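# Move the long cardboard box from desk to far shelf

## Task

Pick up the long cardboard box lying on the desk and set it down on a shelf belonging to the final shelving section at the far end of the aisle (either side of the aisle is fine). It must rest directly on the shelf board, not on top of a carton, and no part of it may overhang the shelf's front edge. The robot must not fall over or be left tilted, or the task fails.

## Robot and tools

ROBOT. TidyBot++: a wheeled base 0.54 m long, 0.50 m wide, 0.38 m tall, with one seven-joint arm and a two-finger gripper. The shoulder sits 0.12 m ahead of the base centre, 0.68 m up. The arm begins folded with the hand aimed down. Cameras: base_camera (fixed on the base) and wrist_camera (looks along the hand).

FRAMES. Base frame: origin on the floor below the base centre, x forward, y left, z up, metres. Odometry frame: where the base frame was when the scene began; base_odometry reports x, y and heading (rad, left positive, -3.142 to 3.142) in it, counting wheel turns only, so slip looks like travel. hand_pose is the midpoint of the closed finger pads, in the base frame; its z axis runs out along the fingers and the fingers open along its y axis.

move. One action per call, built from any of base, joints, target, plus optional speeds and min_time_s; cameras and blocking are extras. Motions begin together.
- base: an object with any of translate_m (forward +), strafe_m (left +), each -2 to 2 m, and rotate_rad (counter-clockwise from above +), -6.3 to 6.3 rad. These are offsets from where the base is when the command begins, measured along its own axes at that moment, not positions.
- joints: an object of absolute targets by name. joint_1_rad, joint_3_rad, joint_5_rad, joint_7_rad are unlimited (the shorter way round is taken, so send under half a turn per step); joint_2_rad -2.249 to 2.249; joint_4_rad -2.579 to 2.579; joint_6_rad -2.099 to 2.099; all in radians. joint_1_rad positive turns the arm clockwise from above, the opposite sense to heading. joint_7_rad at 1.57 with the hand down opens the fingers to left and right. gripper_pos is 0 (open, about 85 mm between pads) to 1 (closed); gap is roughly 85 x (1 - gripper_pos) mm.
- target: a list of seven numbers, the absolute hand pose in the base frame: x, y, z in metres, then quaternion qw, qx, qy, qz. With target, joints may only contain gripper_pos.
- speeds: caps for this action only: translate_m and strafe_m 0.05 to 0.5 m/s (when combined give one value under one key), rotate_rad 0.1 to 1.57 rad/s, gripper_pos 0.234 to 0.993 per second. Defaults are the maxima.
- min_time_s: 0.1 to 8 s, the shortest duration for each arm motion.
- cameras: list of base_camera, wrist_camera or all; [] for none; omitted gives all only for an empty call.
- blocking: true/omitted waits until everything stops; false returns in about 0.5 s while motion continues. A new move overrides only the parts it names.
An empty move just reports state and images.

wait(seconds 0 to 10, cameras): lets time pass, returning early when earlier motions settle. stop(cameras): brakes everything you commanded. zoom_image(camera, region [x0, y0, x1, y1] in pixels, max 504 by 504): enlarges part of the latest image. read_manual(section "licences"): licence text only. finished_scene(scene): ends the scene for good; call nothing after it in that reply.

RESULT LINES. base_status, joint_status, hand_status give done, moving, off_target (resting away from target, maybe still pushing), contact_stop or time_out (uncommanded stops; after one, later calls in that reply are skipped), not_followed (a self-collision check withheld arm targets; cause given), torque_fault, limit_stop_at_motor_heat. hand_target is where the hand would be with all joints on target; under load the hand hangs below it. motor_effort gives percent of each motor's maximum, with the peak of the last action in brackets. base_tilt is in degrees (forward, right). on_its_own lists things the robot did uncommanded. ARM HIT flags a hard hit against the base or itself; MOTOR HOT warns of heating.

PRACTICAL NOTES. A hand target is reached only approximately (often within 3 cm); correct by adding the desired-minus-measured difference to the last target. To hold still after a target, resend hand_target, not hand_pose. Poses low and close in front of the base may miss or drive the arm into the base; unreachable poses wander up to 10 s then time out. With the hand down, reach height tops out near 0.94 m, lower farther out. The arm sags under a load; do not resend the angle it reads while holding something. Joints can stop within their tolerance short of target. A blocked base keeps pushing and may report done while short.

GRIPPER. Empty fingers sit a few millimetres narrower than read. First contact comes where the gap equals object width; off_target means the fingers stopped on the object and now squeeze (about 100 N slow, 140 N fast). The box is empty and crushes easily: close slowly, only slightly past contact. Closing pushes the fingertips about 13 mm outward.

AVOID. Dropping the box or releasing it while moving, slamming into desk or shelves, hard pushes, crushing, jerking a gripped object, or gripping hard while it still rests on a surface. Do not drive or rotate while the arm is caught on something above about 0.6 m, and do not stretch far out or swing sideways when extended: the robot can tip. Backing off or retracting the arm rights a lean. Long holds with the arm stretched heat the motors and can trigger a weak-brake stop where the arm sinks; resend targets once commands are accepted again. Torque sensor overload stops the arm for 10 s. Thinking time lets the scene run on.

Each tool is called after "Request:" as a command line: name --argument value for each argument, lists and objects as JSON in quotes; but a table of rows of numbers goes row by row, as --pt "numbers of a row", without its own name.

## Session

Request:
move

Scene clock: 0.00 s.
base_odometry: x=+0.000 y=+0.000 heading=+0.000
base_tilt: forward=+0.8 right=-0.7
base_status: not commanded
joint_positions: joint_1_rad=+0.031 joint_2_rad=-0.368 joint_3_rad=+3.097 joint_4_rad=-2.529 joint_5_rad=-0.017 joint_6_rad=-0.857 joint_7_rad=+1.535 gripper_pos=+0.002
joint_status: not commanded
motor_effort: joint_1_rad=+0 joint_2_rad=-1 joint_3_rad=+1 joint_4_rad=+13 joint_5_rad=+0 joint_6_rad=+2 joint_7_rad=+0
hand_pose: x=+0.2668 y=+0.0056 z=+0.5903 quat_wxyz=(+0.000, +0.998, -0.017, +0.062) (m; base frame)
hand_target: x=+0.2658 y=+0.0056 z=+0.5896 quat_wxyz=(+0.000, +0.998, -0.017, +0.061) (m; base frame)
hand_status: not commanded
pictures: base_camera, wrist_camera

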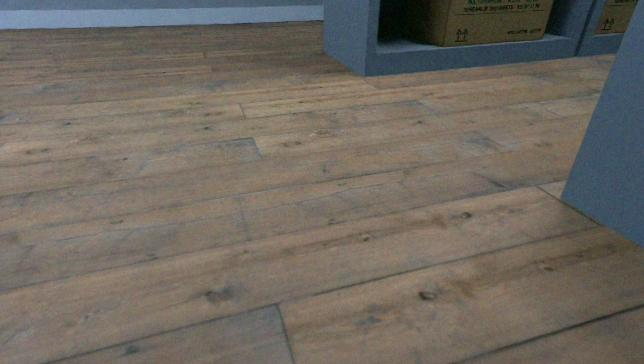

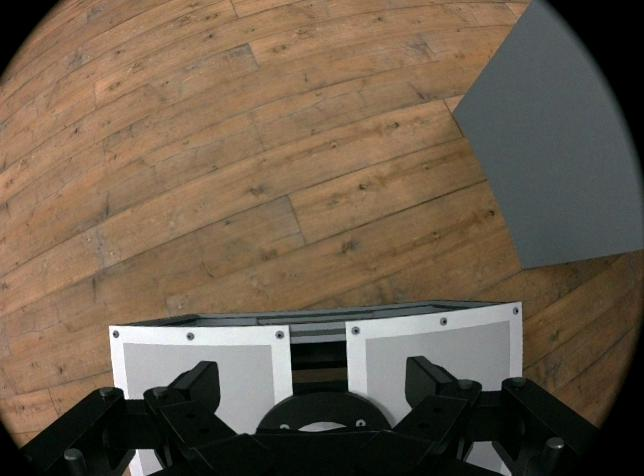

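Request:
move --joints '{"joint_6_rad": 0.6}' --min_time_s 2 --cameras '["all"]'

Scene clock: 7.60 s.
move: done
base_odometry: x=+0.000 y=+0.000 heading=+0.000
base_tilt: forward=+0.7 right=-0.6
base_status: not commanded
joint_positions: joint_1_rad=+0.031 joint_2_rad=-0.368 joint_3_rad=+3.097 joint_4_rad=-2.529 joint_5_rad=-0.017 joint_6_rad=+0.539 joint_7_rad=+1.535 gripper_pos=+0.002
joint_status: all done
motor_effort: joint_1_rad=+0(1) joint_2_rad=-4(5) joint_3_rad=+1(1) joint_4_rad=+17(17) joint_5_rad=+0(0) joint_6_rad=+9(10) joint_7_rad=+0(1)
hand_pose: x=+0.5392 y=+0.0064 z=+0.8831 quat_wxyz=(-0.012, +0.725, -0.012, +0.689)
hand_target: x=+0.5394 y=+0.0064 z=+0.9009 quat_wxyz=(-0.013, +0.704, -0.012, +0.710)
hand_status: not commanded
pictures: base_camera, wrist_camera

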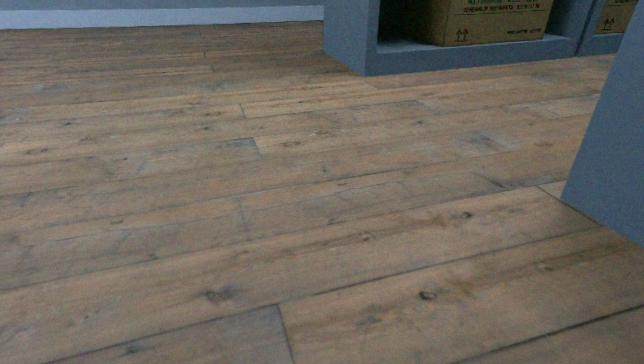

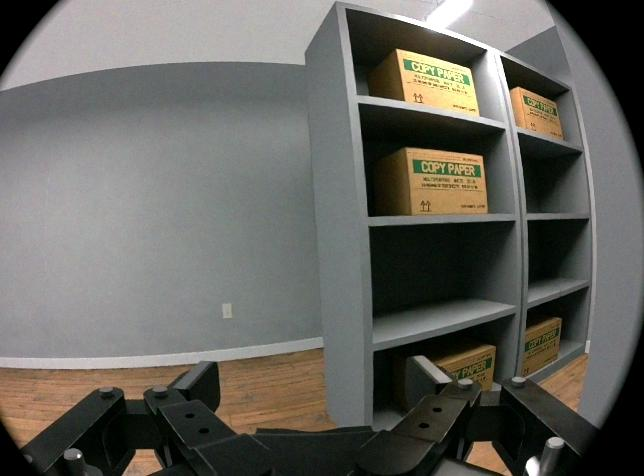

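Request:
move --base '{"rotate_rad": 1.3}' --cameras '["all"]'

Request:
move --base '{"rotate_rad": 1.3}' --cameras '["all"]'

Scene clock: 22.77 s.
move: done
base_odometry: x=+0.000 y=+0.000 heading=+1.300
base_tilt: forward=+0.7 right=-0.5
base_status: done
joint_positions: joint_1_rad=+0.031 joint_2_rad=-0.368 joint_3_rad=+3.097 joint_4_rad=-2.529 joint_5_rad=-0.017 joint_6_rad=+0.540 joint_7_rad=+1.535 gripper_pos=+0.002
joint_status: not commanded
motor_effort: joint_1_rad=+0(1) joint_2_rad=-4(5) joint_3_rad=+1(2) joint_4_rad=+17(17) joint_5_rad=+0(1) joint_6_rad=+9(10) joint_7_rad=-1(1)
hand_pose: x=+0.5392 y=+0.0065 z=+0.8833 quat_wxyz=(-0.012, +0.725, -0.012, +0.689)
hand_target: x=+0.5394 y=+0.0064 z=+0.9009 quat_wxyz=(-0.013, +0.704, -0.012, +0.710)
hand_status: not commanded
pictures: base_camera, wrist_camera

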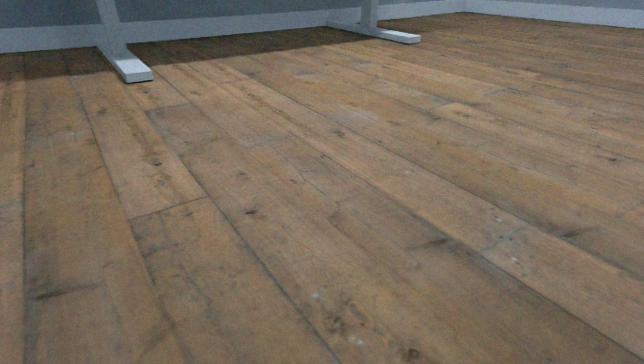

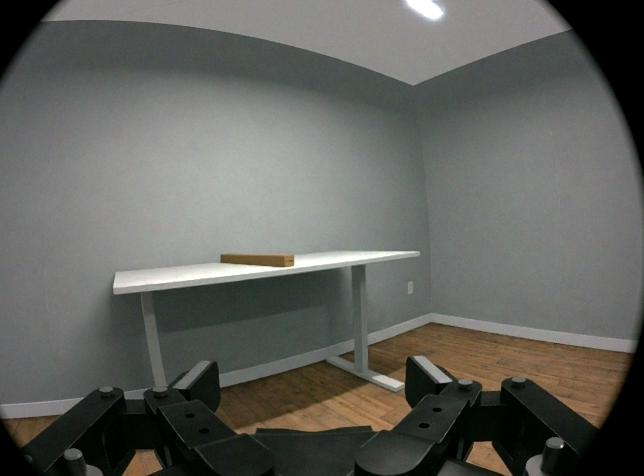

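Scene clock: 24.93 s.
move: done
base_odometry: x=+0.000 y=+0.000 heading=+2.599
base_tilt: forward=+0.7 right=-0.6
base_status: done
joint_positions: joint_1_rad=+0.030 joint_2_rad=-0.368 joint_3_rad=+3.097 joint_4_rad=-2.529 joint_5_rad=-0.017 joint_6_rad=+0.540 joint_7_rad=+1.535 gripper_pos=+0.002
joint_status: not commanded
motor_effort: joint_1_rad=+0(1) joint_2_rad=-5(5) joint_3_rad=+1(2) joint_4_rad=+17(17) joint_5_rad=+0(1) joint_6_rad=+9(10) joint_7_rad=+0(1)
hand_pose: x=+0.5392 y=+0.0065 z=+0.8834 quat_wxyz=(-0.012, +0.725, -0.012, +0.689)
hand_target: x=+0.5394 y=+0.0064 z=+0.9009 quat_wxyz=(-0.013, +0.704, -0.012, +0.710)
hand_status: not commanded
pictures: base_camera, wrist_camera

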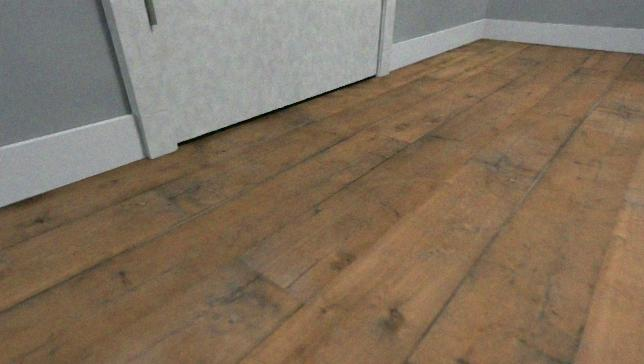

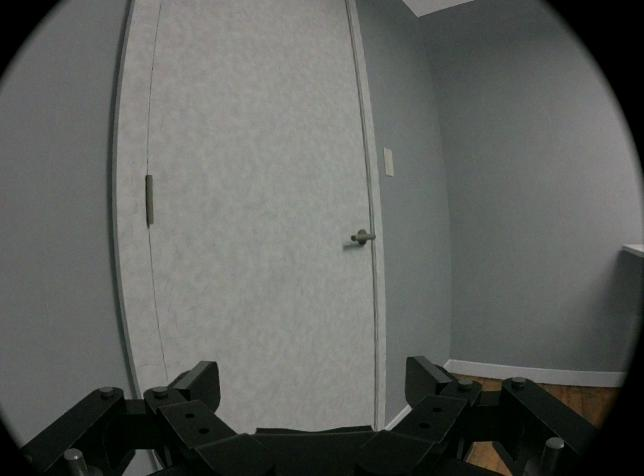

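Request:
move --base '{"rotate_rad": -1.2}' --cameras '["all"]'

Request:
zoom_image --camera "wrist_camera" --region '[80, 220, 440, 320]'

Scene clock: 61.20 s.
move: done
base_odometry: x=+0.000 y=+0.000 heading=+1.400
base_tilt: forward=+0.6 right=-0.5
base_status: done
joint_positions: joint_1_rad=+0.031 joint_2_rad=-0.368 joint_3_rad=+3.097 joint_4_rad=-2.529 joint_5_rad=-0.017 joint_6_rad=+0.541 joint_7_rad=+1.535 gripper_pos=+0.002
joint_status: not commanded
motor_effort: joint_1_rad=+0(1) joint_2_rad=-3(6) joint_3_rad=+1(2) joint_4_rad=+17(18) joint_5_rad=+0(1) joint_6_rad=+10(10) joint_7_rad=-1(1)
hand_pose: x=+0.5392 y=+0.0064 z=+0.8837 quat_wxyz=(-0.012, +0.724, -0.012, +0.689)
hand_target: x=+0.5394 y=+0.0064 z=+0.9009 quat_wxyz=(-0.013, +0.704, -0.012, +0.710)
hand_status: not commanded
pictures: base_camera, wrist_camera

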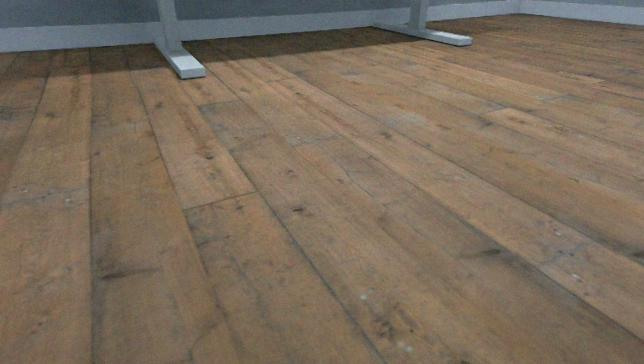

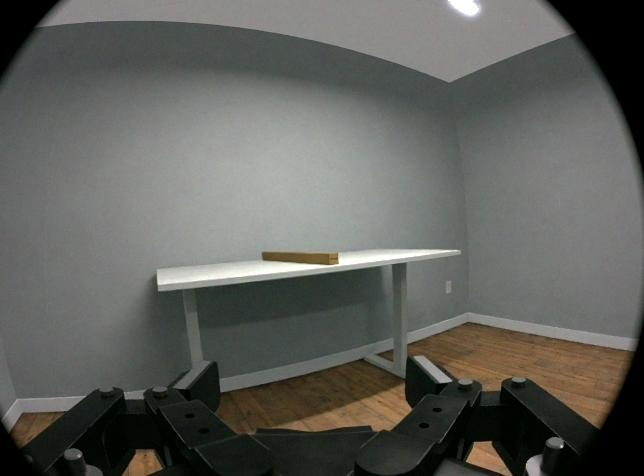

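Scaled by 1.400.

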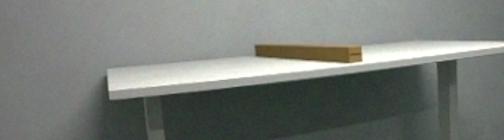

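Request:
move --base '{"translate_m": 0.43, "strafe_m": -0.87}' --cameras '[]'

Request:
move --base '{"rotate_rad": -2.62}' --cameras '["all"]'

Scene clock: 74.87 s.
move: done
base_odometry: x=+0.931 y=+0.276 heading=+1.400
base_tilt: forward=+0.7 right=-0.5
base_status: done
joint_positions: joint_1_rad=+0.031 joint_2_rad=-0.368 joint_3_rad=+3.097 joint_4_rad=-2.529 joint_5_rad=-0.017 joint_6_rad=+0.541 joint_7_rad=+1.535 gripper_pos=+0.002
joint_status: not commanded
motor_effort: joint_1_rad=+0(1) joint_2_rad=-4(6) joint_3_rad=+1(2) joint_4_rad=+17(17) joint_5_rad=+0(1) joint_6_rad=+9(10) joint_7_rad=-1(1)
hand_pose: x=+0.5392 y=+0.0064 z=+0.8839 quat_wxyz=(-0.012, +0.724, -0.012, +0.689)
hand_target: x=+0.5394 y=+0.0064 z=+0.9009 quat_wxyz=(-0.013, +0.704, -0.012, +0.710)
hand_status: not commanded

Scene clock: 77.90 s.
move: done
base_odometry: x=+0.930 y=+0.276 heading=-1.220
base_tilt: forward=+0.8 right=-0.7
base_status: done
joint_positions: joint_1_rad=+0.031 joint_2_rad=-0.368 joint_3_rad=+3.097 joint_4_rad=-2.529 joint_5_rad=-0.017 joint_6_rad=+0.541 joint_7_rad=+1.535 gripper_pos=+0.002
joint_status: not commanded
motor_effort: joint_1_rad=+0(1) joint_2_rad=-4(6) joint_3_rad=+1(2) joint_4_rad=+17(18) joint_5_rad=+0(1) joint_6_rad=+9(10) joint_7_rad=-1(1)
hand_pose: x=+0.5392 y=+0.0064 z=+0.8839 quat_wxyz=(-0.012, +0.724, -0.012, +0.689)
hand_target: x=+0.5394 y=+0.0064 z=+0.9009 quat_wxyz=(-0.013, +0.704, -0.012, +0.710)
hand_status: not commanded
pictures: base_camera, wrist_camera

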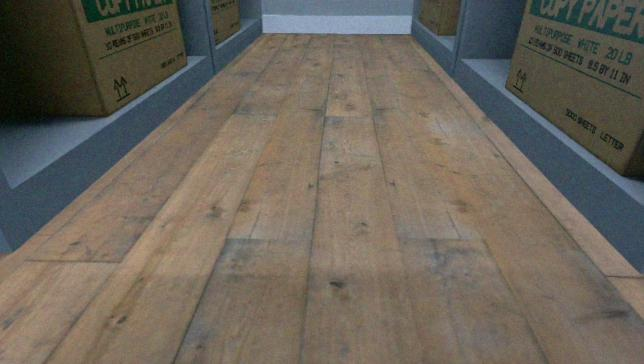

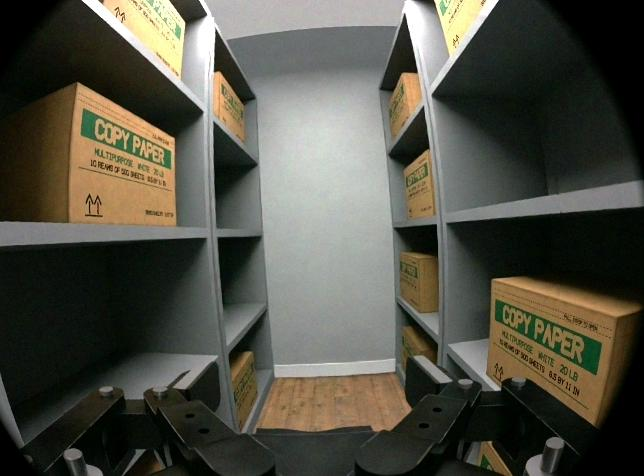

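Request:
zoom_image --camera "wrist_camera" --region '[190, 50, 290, 450]'

Request:
zoom_image --camera "wrist_camera" --region '[380, 50, 480, 450]'

Scaled by 1.260.

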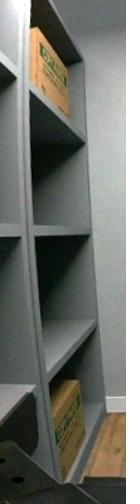

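Scaled by 1.260.

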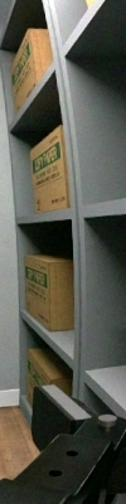

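Request:
move --base '{"rotate_rad": 3.08}' --joints '{"joint_6_rad": 0.3}' --cameras '[]'

Request:
move --base '{"translate_m": 0.55}' --cameras '["all"]'

Scene clock: 147.50 s.
move: done
base_odometry: x=+0.930 y=+0.276 heading=+1.860
base_tilt: forward=+0.7 right=-0.5
base_status: done
joint_positions: joint_1_rad=+0.031 joint_2_rad=-0.367 joint_3_rad=+3.097 joint_4_rad=-2.529 joint_5_rad=-0.017 joint_6_rad=+0.322 joint_7_rad=+1.535 gripper_pos=+0.002
joint_status: all done
motor_effort: joint_1_rad=+0(1) joint_2_rad=-4(6) joint_3_rad=+1(2) joint_4_rad=+17(19) joint_5_rad=+0(1) joint_6_rad=+10(11) joint_7_rad=+0(1)
hand_pose: x=+0.5285 y=+0.0062 z=+0.8161 quat_wxyz=(-0.011, +0.796, -0.013, +0.606)
hand_target: x=+0.5262 y=+0.0063 z=+0.8088 quat_wxyz=(-0.010, +0.803, -0.013, +0.596)
hand_status: not commanded

Scene clock: 149.93 s.
move: done
base_odometry: x=+0.774 y=+0.803 heading=+1.860
base_tilt: forward=+0.7 right=-0.6
base_status: done
joint_positions: joint_1_rad=+0.031 joint_2_rad=-0.365 joint_3_rad=+3.097 joint_4_rad=-2.529 joint_5_rad=-0.017 joint_6_rad=+0.322 joint_7_rad=+1.535 gripper_pos=+0.002
joint_status: not commanded
motor_effort: joint_1_rad=+0(0) joint_2_rad=-4(6) joint_3_rad=+1(1) joint_4_rad=+17(18) joint_5_rad=+0(1) joint_6_rad=+9(10) joint_7_rad=+0(2)
hand_pose: x=+0.5288 y=+0.0062 z=+0.8153 quat_wxyz=(-0.011, +0.796, -0.013, +0.605)
hand_target: x=+0.5262 y=+0.0063 z=+0.8088 quat_wxyz=(-0.010, +0.803, -0.013, +0.596)
hand_status: not commanded
pictures: base_camera, wrist_camera

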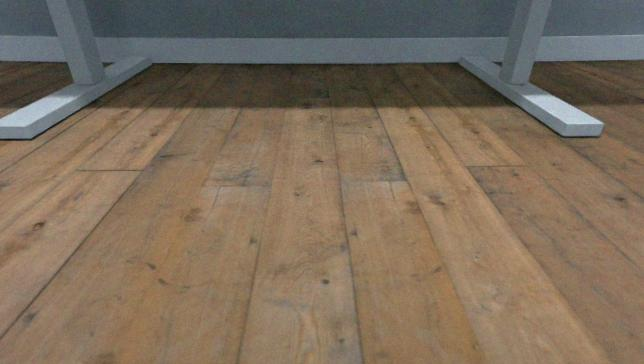

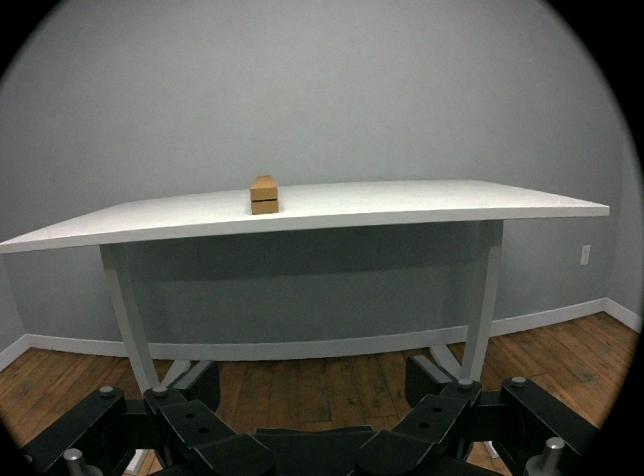

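Request:
zoom_image --camera "wrist_camera" --region '[224, 160, 304, 230]'

Scaled by 6.300.

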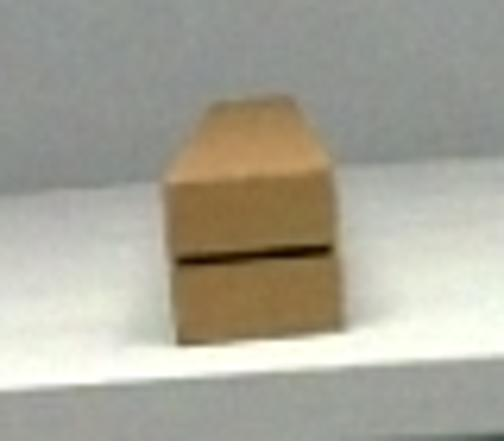

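Request:
move --joints '{"joint_1_rad": 0.0, "joint_2_rad": -0.52, "joint_3_rad": 3.14, "joint_4_rad": -1.92, "joint_5_rad": 0.0, "joint_6_rad": -0.9, "joint_7_rad": 1.57}' --min_time_s 3 --cameras '["wrist_camera"]'

Scene clock: 189.33 s.
move: done
base_odometry: x=+0.774 y=+0.803 heading=+1.860
base_tilt: forward=+0.7 right=-0.5
base_status: not commanded
joint_positions: joint_1_rad=+0.014 joint_2_rad=-0.506 joint_3_rad=+3.121 joint_4_rad=-1.948 joint_5_rad=-0.017 joint_6_rad=-0.831 joint_7_rad=+1.535 gripper_pos=+0.002
joint_status: all done
motor_effort: joint_1_rad=+0(1) joint_2_rad=-1(6) joint_3_rad=+1(2) joint_4_rad=+18(20) joint_5_rad=+0(1) joint_6_rad=+7(10) joint_7_rad=+0(2)
hand_pose: x=+0.4642 y=+0.0087 z=+0.8891 quat_wxyz=(-0.012, +0.907, -0.015, +0.421)
hand_target: x=+0.4518 y=+0.0020 z=+0.8930 quat_wxyz=(+0.000, +0.913, +0.000, +0.408)
hand_status: not commanded

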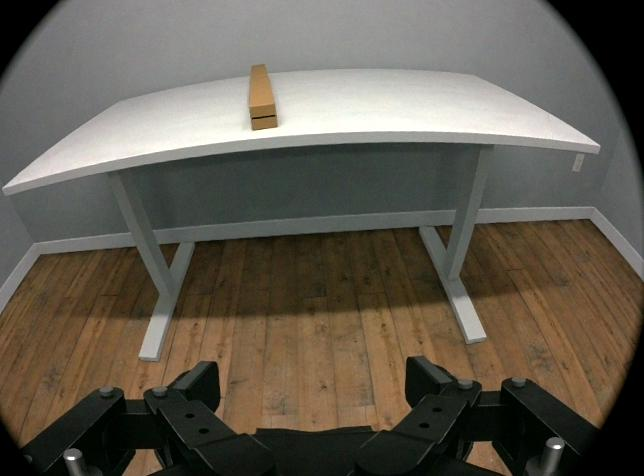

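Request:
zoom_image --camera "wrist_camera" --region '[210, 50, 320, 150]'

Scaled by 4.582.

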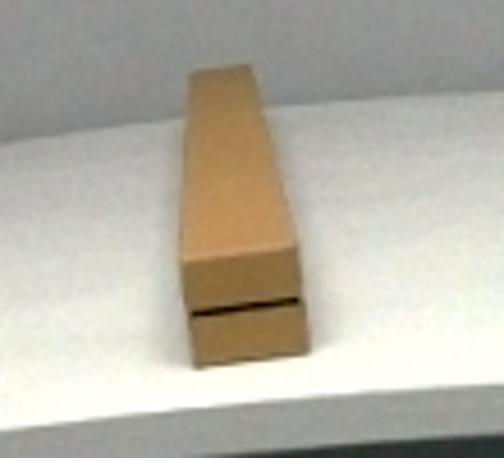

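Request:
move --base '{"rotate_rad": 0.12}' --joints '{"joint_1_rad": -0.01, "joint_2_rad": 0.44, "joint_3_rad": 3.15, "joint_4_rad": -0.62, "joint_5_rad": 0.01, "joint_6_rad": -1.92, "joint_7_rad": 1.57}' --min_time_s 4 --cameras '["wrist_camera"]'

Scene clock: 253.70 s.
move: done
base_odometry: x=+0.774 y=+0.803 heading=+1.980
base_tilt: forward=+0.8 right=-0.5
base_status: done
joint_positions: joint_1_rad=+0.004 joint_2_rad=+0.416 joint_3_rad=+3.132 joint_4_rad=-0.649 joint_5_rad=-0.017 joint_6_rad=-1.860 joint_7_rad=+1.535 gripper_pos=+0.002
joint_status: all done
motor_effort: joint_1_rad=+0(1) joint_2_rad=-27(27) joint_3_rad=+0(2) joint_4_rad=+14(20) joint_5_rad=+0(1) joint_6_rad=+3(8) joint_7_rad=+0(2)
hand_pose: x=+0.6306 y=+0.0082 z=+0.9149 quat_wxyz=(-0.012, +0.994, -0.012, +0.107)
hand_target: x=+0.6226 y=+0.0004 z=+0.9089 quat_wxyz=(+0.006, +0.997, -0.001, +0.081)
hand_status: not commanded

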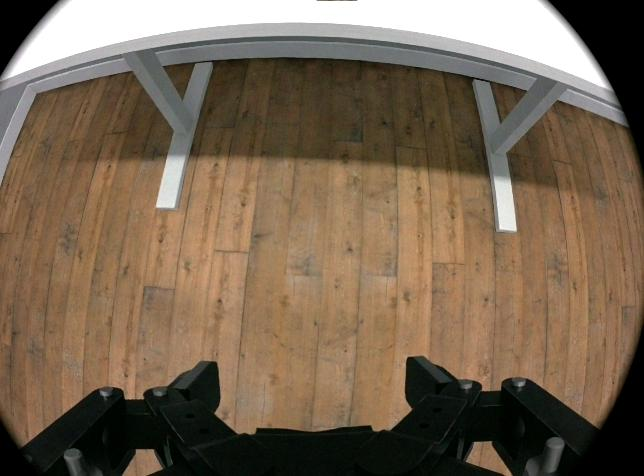

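Request:
move --base '{"translate_m": 0.45, "strafe_m": -0.04}' --speeds '{"translate_m": 0.25}' --cameras '["wrist_camera"]'

Scene clock: 261.73 s.
move: done
base_odometry: x=+0.631 y=+1.232 heading=+1.981
base_tilt: forward=+0.7 right=-0.5
base_status: done
joint_positions: joint_1_rad=+0.001 joint_2_rad=+0.424 joint_3_rad=+3.133 joint_4_rad=-0.647 joint_5_rad=-0.017 joint_6_rad=-1.866 joint_7_rad=+1.535 gripper_pos=+0.002
joint_status: not commanded
motor_effort: joint_1_rad=+0(1) joint_2_rad=-27(29) joint_3_rad=+0(0) joint_4_rad=+14(15) joint_5_rad=+0(1) joint_6_rad=+3(4) joint_7_rad=+0(1)
hand_pose: x=+0.6312 y=+0.0092 z=+0.9111 quat_wxyz=(-0.012, +0.995, -0.011, +0.102)
hand_target: x=+0.6226 y=+0.0004 z=+0.9089 quat_wxyz=(+0.006, +0.997, -0.001, +0.081)
hand_status: not commanded

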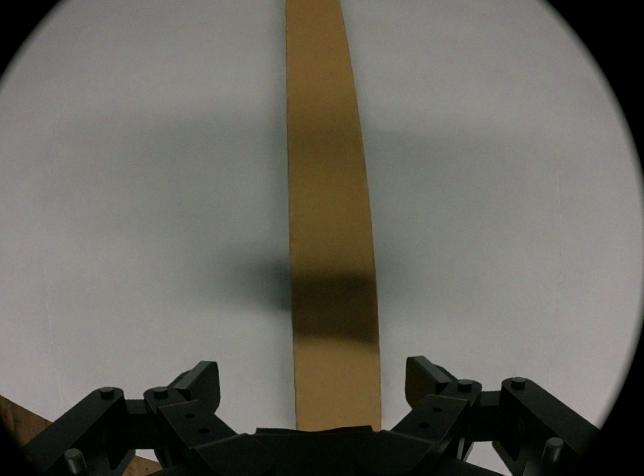

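Request:
move --base '{"rotate_rad": 0.054, "strafe_m": -0.05}' --cameras '[]'

Request:
move --base '{"translate_m": 0.2}' --speeds '{"translate_m": 0.2}' --cameras '["wrist_camera"]'

Scene clock: 274.80 s.
move: done
base_odometry: x=+0.677 y=+1.252 heading=+2.035
base_tilt: forward=+0.7 right=-0.5
base_status: done
joint_positions: joint_1_rad=-0.005 joint_2_rad=+0.424 joint_3_rad=+3.141 joint_4_rad=-0.647 joint_5_rad=-0.017 joint_6_rad=-1.866 joint_7_rad=+1.535 gripper_pos=+0.002
joint_status: not commanded
motor_effort: joint_1_rad=+0(4) joint_2_rad=-26(27) joint_3_rad=+0(2) joint_4_rad=+14(15) joint_5_rad=+0(1) joint_6_rad=+2(3) joint_7_rad=-1(1)
hand_pose: x=+0.6313 y=+0.0095 z=+0.9111 quat_wxyz=(-0.010, +0.995, -0.011, +0.102)
hand_target: x=+0.6226 y=+0.0004 z=+0.9089 quat_wxyz=(+0.006, +0.997, -0.001, +0.081)
hand_status: not commanded

Scene clock: 276.57 s.
move: done
base_odometry: x=+0.588 y=+1.431 heading=+2.035
base_tilt: forward=+0.8 right=-0.5
base_status: done
joint_positions: joint_1_rad=-0.005 joint_2_rad=+0.429 joint_3_rad=+3.141 joint_4_rad=-0.646 joint_5_rad=-0.017 joint_6_rad=-1.867 joint_7_rad=+1.535 gripper_pos=+0.002
joint_status: not commanded
motor_effort: joint_1_rad=+0(1) joint_2_rad=-26(31) joint_3_rad=+0(1) joint_4_rad=+14(15) joint_5_rad=+0(1) joint_6_rad=+2(3) joint_7_rad=-1(1)
hand_pose: x=+0.6321 y=+0.0095 z=+0.9089 quat_wxyz=(-0.010, +0.995, -0.011, +0.099)
hand_target: x=+0.6226 y=+0.0004 z=+0.9089 quat_wxyz=(+0.006, +0.997, -0.001, +0.081)
hand_status: not commanded

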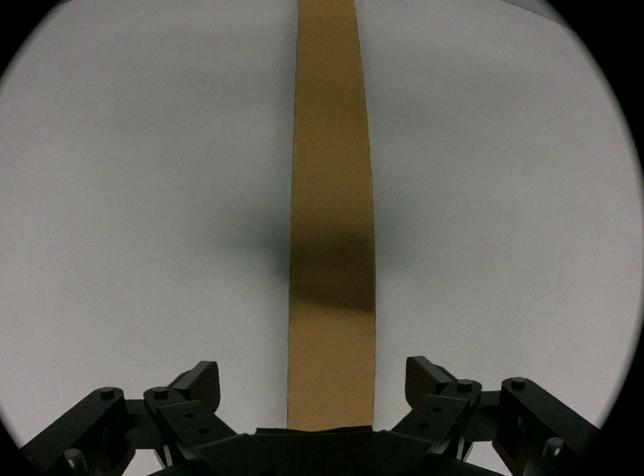

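Request:
move --base '{"translate_m": 0.055, "strafe_m": -0.015}' --speeds '{"translate_m": 0.1}' --cameras '["all"]'

Scene clock: 297.13 s.
move: done
base_odometry: x=+0.576 y=+1.487 heading=+2.035
base_tilt: forward=+0.7 right=-0.6
base_status: done
joint_positions: joint_1_rad=-0.006 joint_2_rad=+0.432 joint_3_rad=+3.141 joint_4_rad=-0.646 joint_5_rad=-0.017 joint_6_rad=-1.868 joint_7_rad=+1.535 gripper_pos=+0.002
joint_status: not commanded
motor_effort: joint_1_rad=+0(1) joint_2_rad=-26(30) joint_3_rad=+0(1) joint_4_rad=+14(15) joint_5_rad=+0(0) joint_6_rad=+2(3) joint_7_rad=+0(1)
hand_pose: x=+0.6324 y=+0.0097 z=+0.9074 quat_wxyz=(-0.010, +0.995, -0.011, +0.097)
hand_target: x=+0.6226 y=+0.0004 z=+0.9089 quat_wxyz=(+0.006, +0.997, -0.001, +0.081)
hand_status: not commanded
pictures: base_camera, wrist_camera

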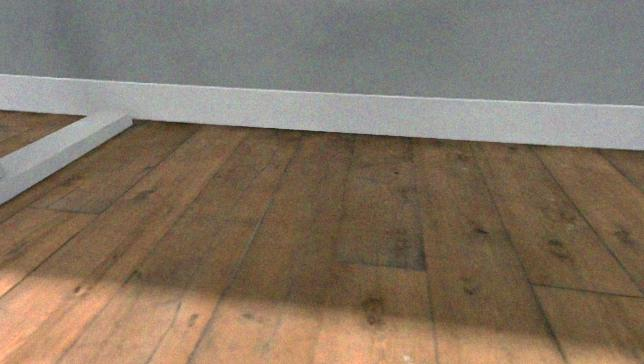

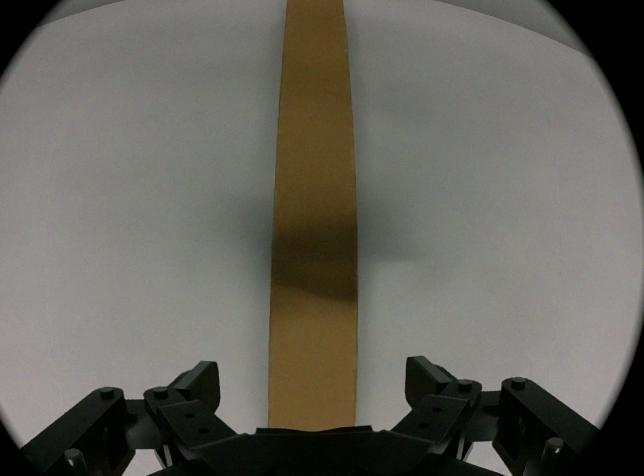

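Request:
move --joints '{"joint_2_rad": 0.385, "joint_4_rad": -0.84, "joint_6_rad": -1.71}' --min_time_s 3 --cameras '["wrist_camera"]'

Scene clock: 307.07 s.
move: done
base_odometry: x=+0.576 y=+1.487 heading=+2.035
base_tilt: forward=+0.7 right=-0.5
base_status: not commanded
joint_positions: joint_1_rad=-0.006 joint_2_rad=+0.414 joint_3_rad=+3.141 joint_4_rad=-0.805 joint_5_rad=-0.017 joint_6_rad=-1.768 joint_7_rad=+1.535 gripper_pos=+0.002
joint_status: all done
motor_effort: joint_1_rad=+0(1) joint_2_rad=-27(28) joint_3_rad=+0(1) joint_4_rad=+14(16) joint_5_rad=+0(1) joint_6_rad=+3(4) joint_7_rad=+0(2)
hand_pose: x=+0.6313 y=+0.0099 z=+0.8679 quat_wxyz=(-0.010, +0.997, -0.012, +0.077)
hand_target: x=+0.6367 y=+0.0000 z=+0.8736 quat_wxyz=(+0.006, +0.995, +0.000, +0.103)
hand_status: not commanded

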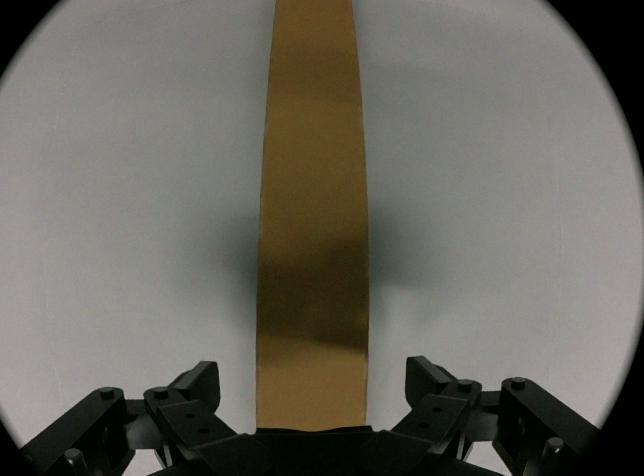

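Request:
move --joints '{"joint_2_rad": 0.35, "joint_4_rad": -0.985, "joint_6_rad": -1.58}' --min_time_s 3 --cameras '["wrist_camera"]'

Scene clock: 315.90 s.
move: done
base_odometry: x=+0.576 y=+1.487 heading=+2.035
base_tilt: forward=+0.7 right=-0.6
base_status: not commanded
joint_positions: joint_1_rad=-0.006 joint_2_rad=+0.379 joint_3_rad=+3.141 joint_4_rad=-0.949 joint_5_rad=-0.017 joint_6_rad=-1.638 joint_7_rad=+1.535 gripper_pos=+0.002
joint_status: all done
motor_effort: joint_1_rad=+0(1) joint_2_rad=-27(28) joint_3_rad=+0(1) joint_4_rad=+15(16) joint_5_rad=+0(1) joint_6_rad=+2(3) joint_7_rad=+0(2)
hand_pose: x=+0.6342 y=+0.0100 z=+0.8419 quat_wxyz=(-0.011, +0.996, -0.013, +0.088)
hand_target: x=+0.6389 y=-0.0002 z=+0.8471 quat_wxyz=(+0.006, +0.994, +0.000, +0.113)
hand_status: not commanded

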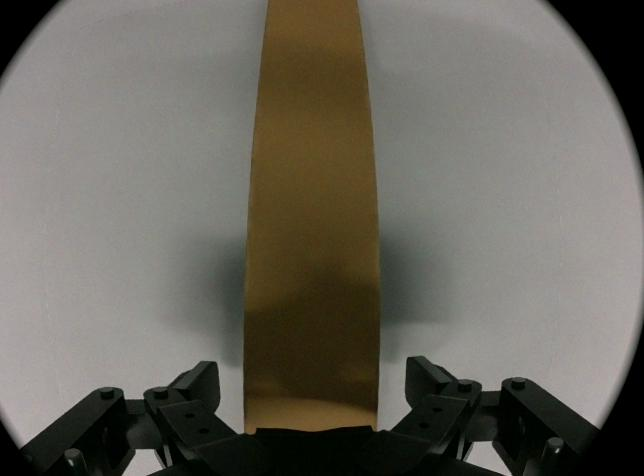

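Request:
move --joints '{"gripper_pos": 0.34}' --speeds '{"gripper_pos": 0.25}' --cameras '["wrist_camera"]'

Request:
zoom_image --camera "wrist_camera" --region '[160, 300, 460, 470]'

Scene clock: 325.27 s.
move: done
base_odometry: x=+0.576 y=+1.487 heading=+2.035
base_tilt: forward=+0.8 right=-0.5
base_status: not commanded
joint_positions: joint_1_rad=-0.006 joint_2_rad=+0.379 joint_3_rad=+3.141 joint_4_rad=-0.949 joint_5_rad=-0.017 joint_6_rad=-1.638 joint_7_rad=+1.535 gripper_pos=+0.339
joint_status: all done
motor_effort: joint_1_rad=+0(1) joint_2_rad=-26(27) joint_3_rad=+0(1) joint_4_rad=+15(16) joint_5_rad=+0(1) joint_6_rad=+2(3) joint_7_rad=+0(1)
hand_pose: x=+0.6343 y=+0.0100 z=+0.8420 quat_wxyz=(-0.011, +0.996, -0.013, +0.088)
hand_target: x=+0.6389 y=-0.0002 z=+0.8471 quat_wxyz=(+0.006, +0.994, +0.000, +0.113)
hand_status: not commanded

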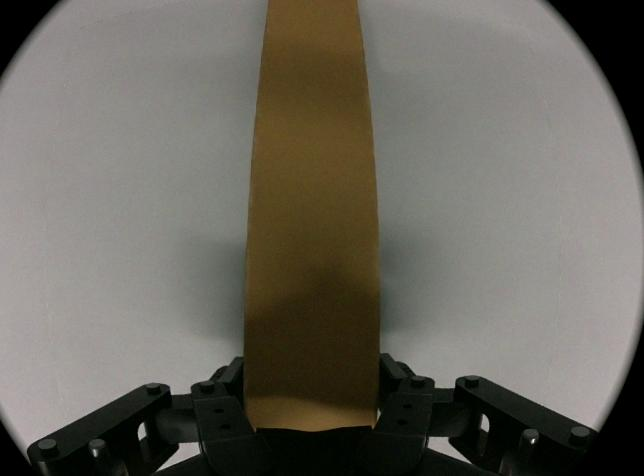

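Scaled by 1.680.

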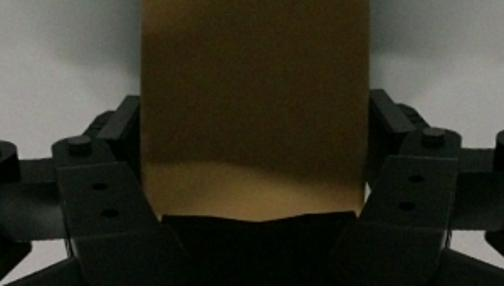

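Request:
move --joints '{"gripper_pos": 0.355}' --speeds '{"gripper_pos": 0.234}' --cameras '["wrist_camera"]'

Request:
zoom_image --camera "wrist_camera" --region '[160, 300, 460, 470]'

Request:
move --joints '{"gripper_pos": 0.37}' --speeds '{"gripper_pos": 0.234}' --cameras '["wrist_camera"]'

Request:
zoom_image --camera "wrist_camera" --region '[160, 300, 460, 470]'

Scene clock: 331.47 s.
move: done
base_odometry: x=+0.576 y=+1.487 heading=+2.035
base_tilt: forward=+0.8 right=-0.5
base_status: not commanded
joint_positions: joint_1_rad=-0.006 joint_2_rad=+0.379 joint_3_rad=+3.141 joint_4_rad=-0.949 joint_5_rad=-0.017 joint_6_rad=-1.638 joint_7_rad=+1.535 gripper_pos=+0.355
joint_status: all done
motor_effort: joint_1_rad=+0(1) joint_2_rad=-26(27) joint_3_rad=+0(0) joint_4_rad=+15(16) joint_5_rad=+0(1) joint_6_rad=+2(3) joint_7_rad=+0(2)
hand_pose: x=+0.6343 y=+0.0100 z=+0.8420 quat_wxyz=(-0.011, +0.996, -0.013, +0.088)
hand_target: x=+0.6389 y=-0.0002 z=+0.8471 quat_wxyz=(+0.006, +0.994, +0.000, +0.113)
hand_status: not commanded

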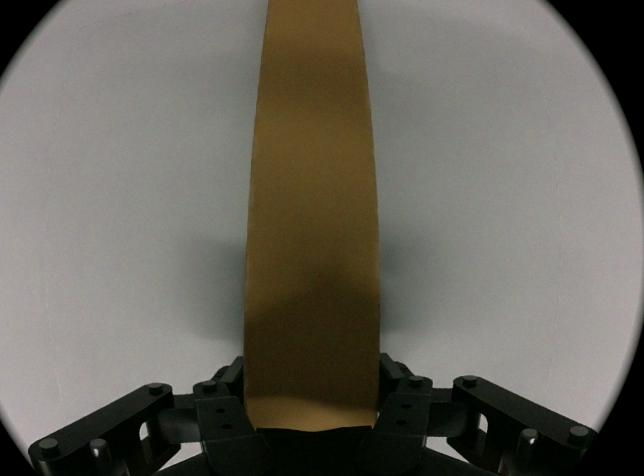

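Scaled by 1.680.

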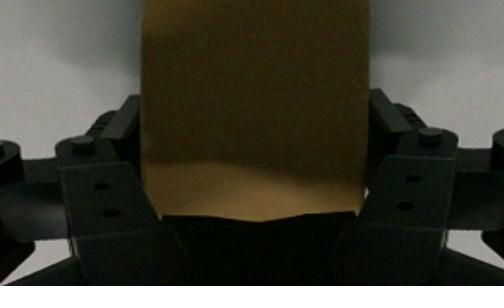

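Scene clock: 332.13 s.
move: done
base_odometry: x=+0.576 y=+1.487 heading=+2.035
base_tilt: forward=+0.7 right=-0.5
base_status: not commanded
joint_positions: joint_1_rad=-0.006 joint_2_rad=+0.379 joint_3_rad=+3.141 joint_4_rad=-0.949 joint_5_rad=-0.017 joint_6_rad=-1.638 joint_7_rad=+1.535 gripper_pos=+0.371
joint_status: all done
motor_effort: joint_1_rad=+0(0) joint_2_rad=-26(27) joint_3_rad=+0(1) joint_4_rad=+15(15) joint_5_rad=+0(1) joint_6_rad=+2(3) joint_7_rad=-1(2)
hand_pose: x=+0.6343 y=+0.0100 z=+0.8420 quat_wxyz=(-0.011, +0.996, -0.013, +0.088)
hand_target: x=+0.6389 y=-0.0002 z=+0.8471 quat_wxyz=(+0.006, +0.994, +0.000, +0.113)
hand_status: not commanded

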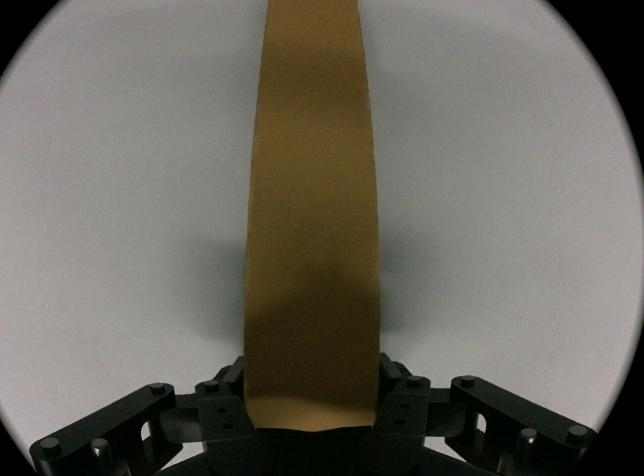

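Scaled by 1.680.

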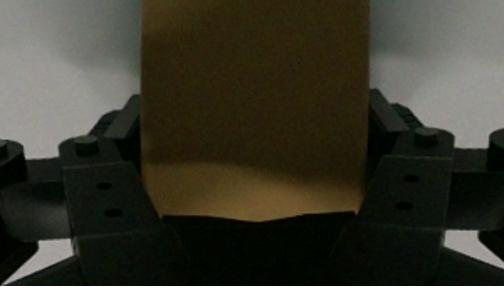

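Request:
move --joints '{"gripper_pos": 0.385}' --speeds '{"gripper_pos": 0.234}' --cameras '[]'

Request:
move --joints '{"gripper_pos": 0.395}' --speeds '{"gripper_pos": 0.234}' --cameras '["wrist_camera"]'

Request:
zoom_image --camera "wrist_camera" --region '[160, 300, 460, 470]'

Scene clock: 336.30 s.
move: done
base_odometry: x=+0.576 y=+1.487 heading=+2.035
base_tilt: forward=+0.7 right=-0.6
base_status: not commanded
joint_positions: joint_1_rad=-0.006 joint_2_rad=+0.379 joint_3_rad=+3.141 joint_4_rad=-0.949 joint_5_rad=-0.017 joint_6_rad=-1.638 joint_7_rad=+1.535 gripper_pos=+0.383
joint_status: all done
motor_effort: joint_1_rad=+0(0) joint_2_rad=-26(27) joint_3_rad=+0(0) joint_4_rad=+15(16) joint_5_rad=+0(1) joint_6_rad=+3(3) joint_7_rad=+0(1)
hand_pose: x=+0.6343 y=+0.0100 z=+0.8420 quat_wxyz=(-0.011, +0.996, -0.013, +0.088)
hand_target: x=+0.6389 y=-0.0002 z=+0.8471 quat_wxyz=(+0.006, +0.994, +0.000, +0.113)
hand_status: not commanded

Scene clock: 336.93 s.
move: done
base_odometry: x=+0.576 y=+1.487 heading=+2.035
base_tilt: forward=+0.7 right=-0.5
base_status: not commanded
joint_positions: joint_1_rad=-0.006 joint_2_rad=+0.379 joint_3_rad=+3.141 joint_4_rad=-0.949 joint_5_rad=-0.017 joint_6_rad=-1.638 joint_7_rad=+1.535 gripper_pos=+0.395
joint_status: all done
motor_effort: joint_1_rad=+0(0) joint_2_rad=-27(27) joint_3_rad=+0(1) joint_4_rad=+15(16) joint_5_rad=+0(0) joint_6_rad=+2(3) joint_7_rad=+0(1)
hand_pose: x=+0.6343 y=+0.0100 z=+0.8420 quat_wxyz=(-0.011, +0.996, -0.013, +0.088)
hand_target: x=+0.6389 y=-0.0002 z=+0.8471 quat_wxyz=(+0.006, +0.994, +0.000, +0.113)
hand_status: not commanded

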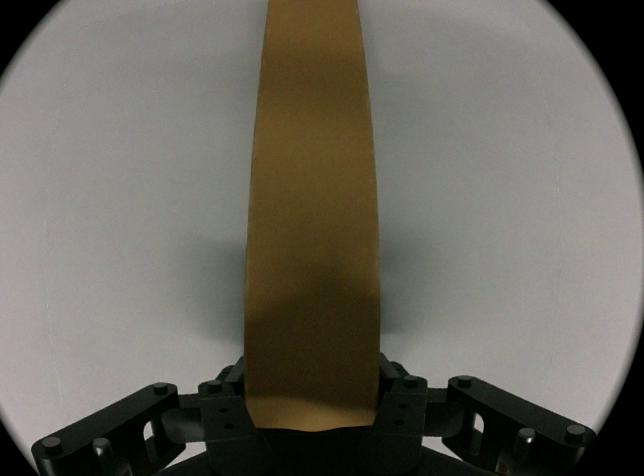

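Scaled by 1.680.

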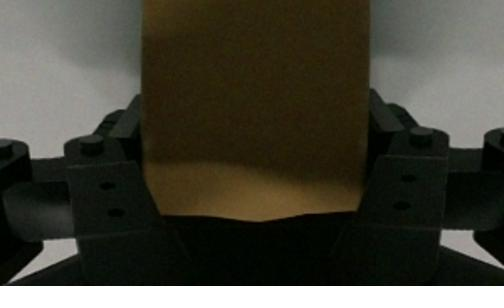

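Request:
move --joints '{"gripper_pos": 0.405}' --speeds '{"gripper_pos": 0.234}' --cameras '["wrist_camera"]'

Request:
zoom_image --camera "wrist_camera" --region '[160, 300, 460, 470]'

Request:
move --joints '{"gripper_pos": 0.415}' --speeds '{"gripper_pos": 0.234}' --cameras '["wrist_camera"]'

Request:
zoom_image --camera "wrist_camera" --region '[160, 300, 460, 470]'

Scene clock: 341.13 s.
move: done
base_odometry: x=+0.576 y=+1.487 heading=+2.035
base_tilt: forward=+0.8 right=-0.6
base_status: not commanded
joint_positions: joint_1_rad=-0.006 joint_2_rad=+0.379 joint_3_rad=+3.141 joint_4_rad=-0.949 joint_5_rad=-0.017 joint_6_rad=-1.638 joint_7_rad=+1.535 gripper_pos=+0.403
joint_status: all done
motor_effort: joint_1_rad=+0(1) joint_2_rad=-26(27) joint_3_rad=+0(1) joint_4_rad=+15(16) joint_5_rad=+0(0) joint_6_rad=+2(3) joint_7_rad=-1(2)
hand_pose: x=+0.6343 y=+0.0100 z=+0.8421 quat_wxyz=(-0.011, +0.996, -0.013, +0.088)
hand_target: x=+0.6389 y=-0.0002 z=+0.8471 quat_wxyz=(+0.006, +0.994, +0.000, +0.113)
hand_status: not commanded

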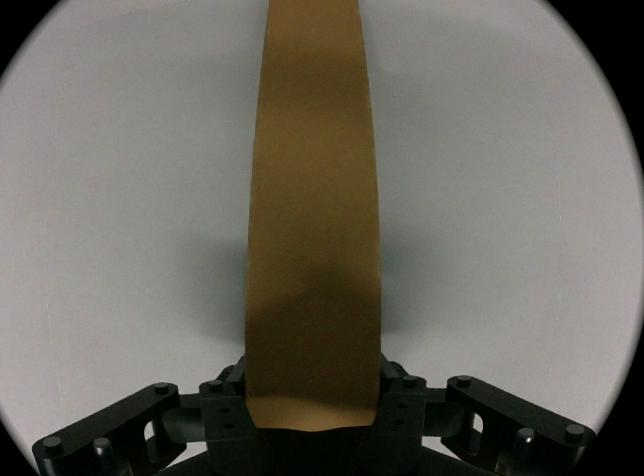

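Scaled by 1.680.

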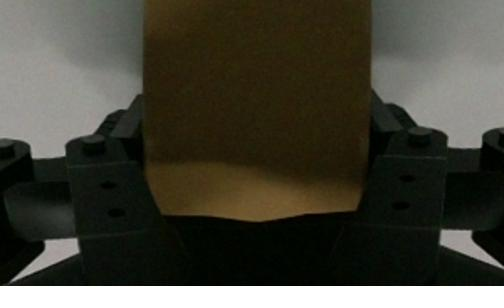

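Scene clock: 341.77 s.
move: done
base_odometry: x=+0.576 y=+1.487 heading=+2.035
base_tilt: forward=+0.8 right=-0.5
base_status: not commanded
joint_positions: joint_1_rad=-0.006 joint_2_rad=+0.378 joint_3_rad=+3.141 joint_4_rad=-0.949 joint_5_rad=-0.017 joint_6_rad=-1.637 joint_7_rad=+1.535 gripper_pos=+0.415
joint_status: all done
motor_effort: joint_1_rad=+0(1) joint_2_rad=-27(27) joint_3_rad=+0(1) joint_4_rad=+15(16) joint_5_rad=+0(1) joint_6_rad=+2(3) joint_7_rad=-1(1)
hand_pose: x=+0.6342 y=+0.0100 z=+0.8424 quat_wxyz=(-0.011, +0.996, -0.013, +0.088)
hand_target: x=+0.6389 y=-0.0002 z=+0.8471 quat_wxyz=(+0.006, +0.994, +0.000, +0.113)
hand_status: not commanded

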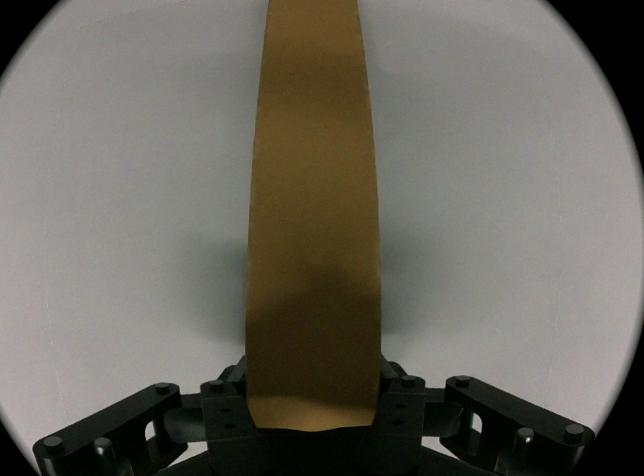

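Scaled by 1.680.

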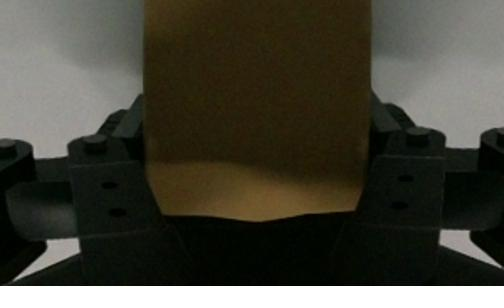

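Request:
move --joints '{"gripper_pos": 0.422}' --speeds '{"gripper_pos": 0.234}' --cameras '[]'

Request:
move --joints '{"joint_2_rad": 0.378, "joint_4_rad": -0.82, "joint_6_rad": -1.72}' --min_time_s 4 --cameras '["wrist_camera"]'

Scene clock: 345.53 s.
move: done
base_odometry: x=+0.576 y=+1.487 heading=+2.035
base_tilt: forward=+0.7 right=-0.6
base_status: not commanded
joint_positions: joint_1_rad=-0.006 joint_2_rad=+0.378 joint_3_rad=+3.141 joint_4_rad=-0.949 joint_5_rad=-0.017 joint_6_rad=-1.637 joint_7_rad=+1.535 gripper_pos=+0.423
joint_status: all done
motor_effort: joint_1_rad=+0(1) joint_2_rad=-26(27) joint_3_rad=+0(0) joint_4_rad=+15(15) joint_5_rad=+0(0) joint_6_rad=+3(3) joint_7_rad=+0(1)
hand_pose: x=+0.6342 y=+0.0100 z=+0.8424 quat_wxyz=(-0.011, +0.996, -0.013, +0.088)
hand_target: x=+0.6389 y=-0.0002 z=+0.8471 quat_wxyz=(+0.006, +0.994, +0.000, +0.113)
hand_status: not commanded

Scene clock: 349.83 s.
move: done
base_odometry: x=+0.576 y=+1.487 heading=+2.035
base_tilt: forward=+0.7 right=-0.7
base_status: not commanded
joint_positions: joint_1_rad=-0.006 joint_2_rad=+0.378 joint_3_rad=+3.141 joint_4_rad=-0.852 joint_5_rad=-0.017 joint_6_rad=-1.662 joint_7_rad=+1.535 gripper_pos=+0.423
joint_status: all done
motor_effort: joint_1_rad=+0(1) joint_2_rad=-27(28) joint_3_rad=+0(1) joint_4_rad=+15(17) joint_5_rad=+0(1) joint_6_rad=+3(4) joint_7_rad=+0(1)
hand_pose: x=+0.6475 y=+0.0101 z=+0.8763 quat_wxyz=(-0.011, +0.992, -0.013, +0.124)
hand_target: x=+0.6362 y=+0.0000 z=+0.8838 quat_wxyz=(+0.006, +0.994, +0.000, +0.112)
hand_status: not commanded

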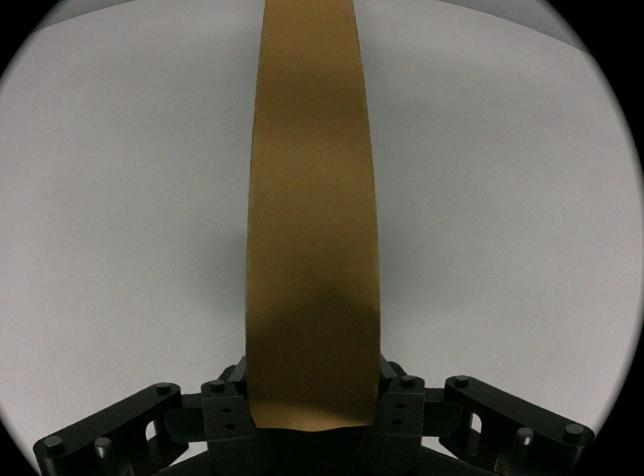

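Request:
move --joints '{"joint_4_rad": -0.72, "joint_6_rad": -1.84}' --min_time_s 3 --cameras '[]'

Request:
move --base '{"translate_m": -0.8}' --speeds '{"translate_m": 0.3}' --cameras '["all"]'

Scene clock: 364.83 s.
move: done
base_odometry: x=+0.576 y=+1.487 heading=+2.035
base_tilt: forward=+0.6 right=-0.6
base_status: not commanded
joint_positions: joint_1_rad=-0.006 joint_2_rad=+0.378 joint_3_rad=+3.141 joint_4_rad=-0.752 joint_5_rad=-0.017 joint_6_rad=-1.782 joint_7_rad=+1.535 gripper_pos=+0.423
joint_status: all done
motor_effort: joint_1_rad=+0(0) joint_2_rad=-26(27) joint_3_rad=+0(1) joint_4_rad=+15(16) joint_5_rad=+0(1) joint_6_rad=+3(4) joint_7_rad=-1(1)
hand_pose: x=+0.6295 y=+0.0098 z=+0.9039 quat_wxyz=(-0.011, +0.993, -0.012, +0.115)
hand_target: x=+0.6172 y=+0.0001 z=+0.9111 quat_wxyz=(+0.006, +0.995, -0.001, +0.102)
hand_status: not commanded

Scene clock: 368.47 s.
move: done
base_odometry: x=+0.934 y=+0.772 heading=+2.035
base_tilt: forward=+0.7 right=-0.5
base_status: done
joint_positions: joint_1_rad=-0.007 joint_2_rad=+0.378 joint_3_rad=+3.141 joint_4_rad=-0.749 joint_5_rad=-0.017 joint_6_rad=-1.788 joint_7_rad=+1.535 gripper_pos=+0.423
joint_status: not commanded
motor_effort: joint_1_rad=+0(1) joint_2_rad=-26(30) joint_3_rad=+0(1) joint_4_rad=+15(16) joint_5_rad=+0(1) joint_6_rad=+2(4) joint_7_rad=+0(1)
hand_pose: x=+0.6278 y=+0.0104 z=+0.9045 quat_wxyz=(-0.011, +0.994, -0.011, +0.113)
hand_target: x=+0.6172 y=+0.0001 z=+0.9111 quat_wxyz=(+0.006, +0.995, -0.001, +0.102)
hand_status: not commanded
pictures: base_camera, wrist_camera

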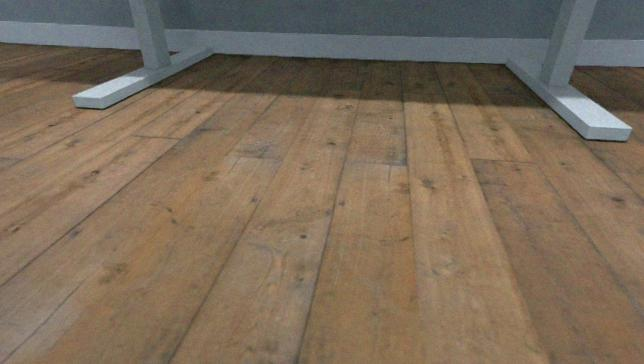

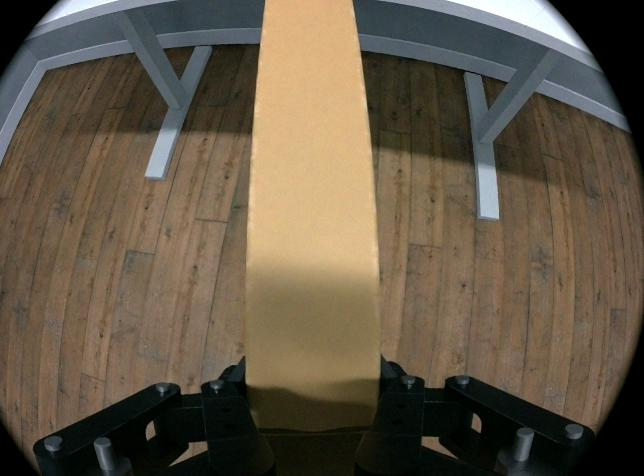

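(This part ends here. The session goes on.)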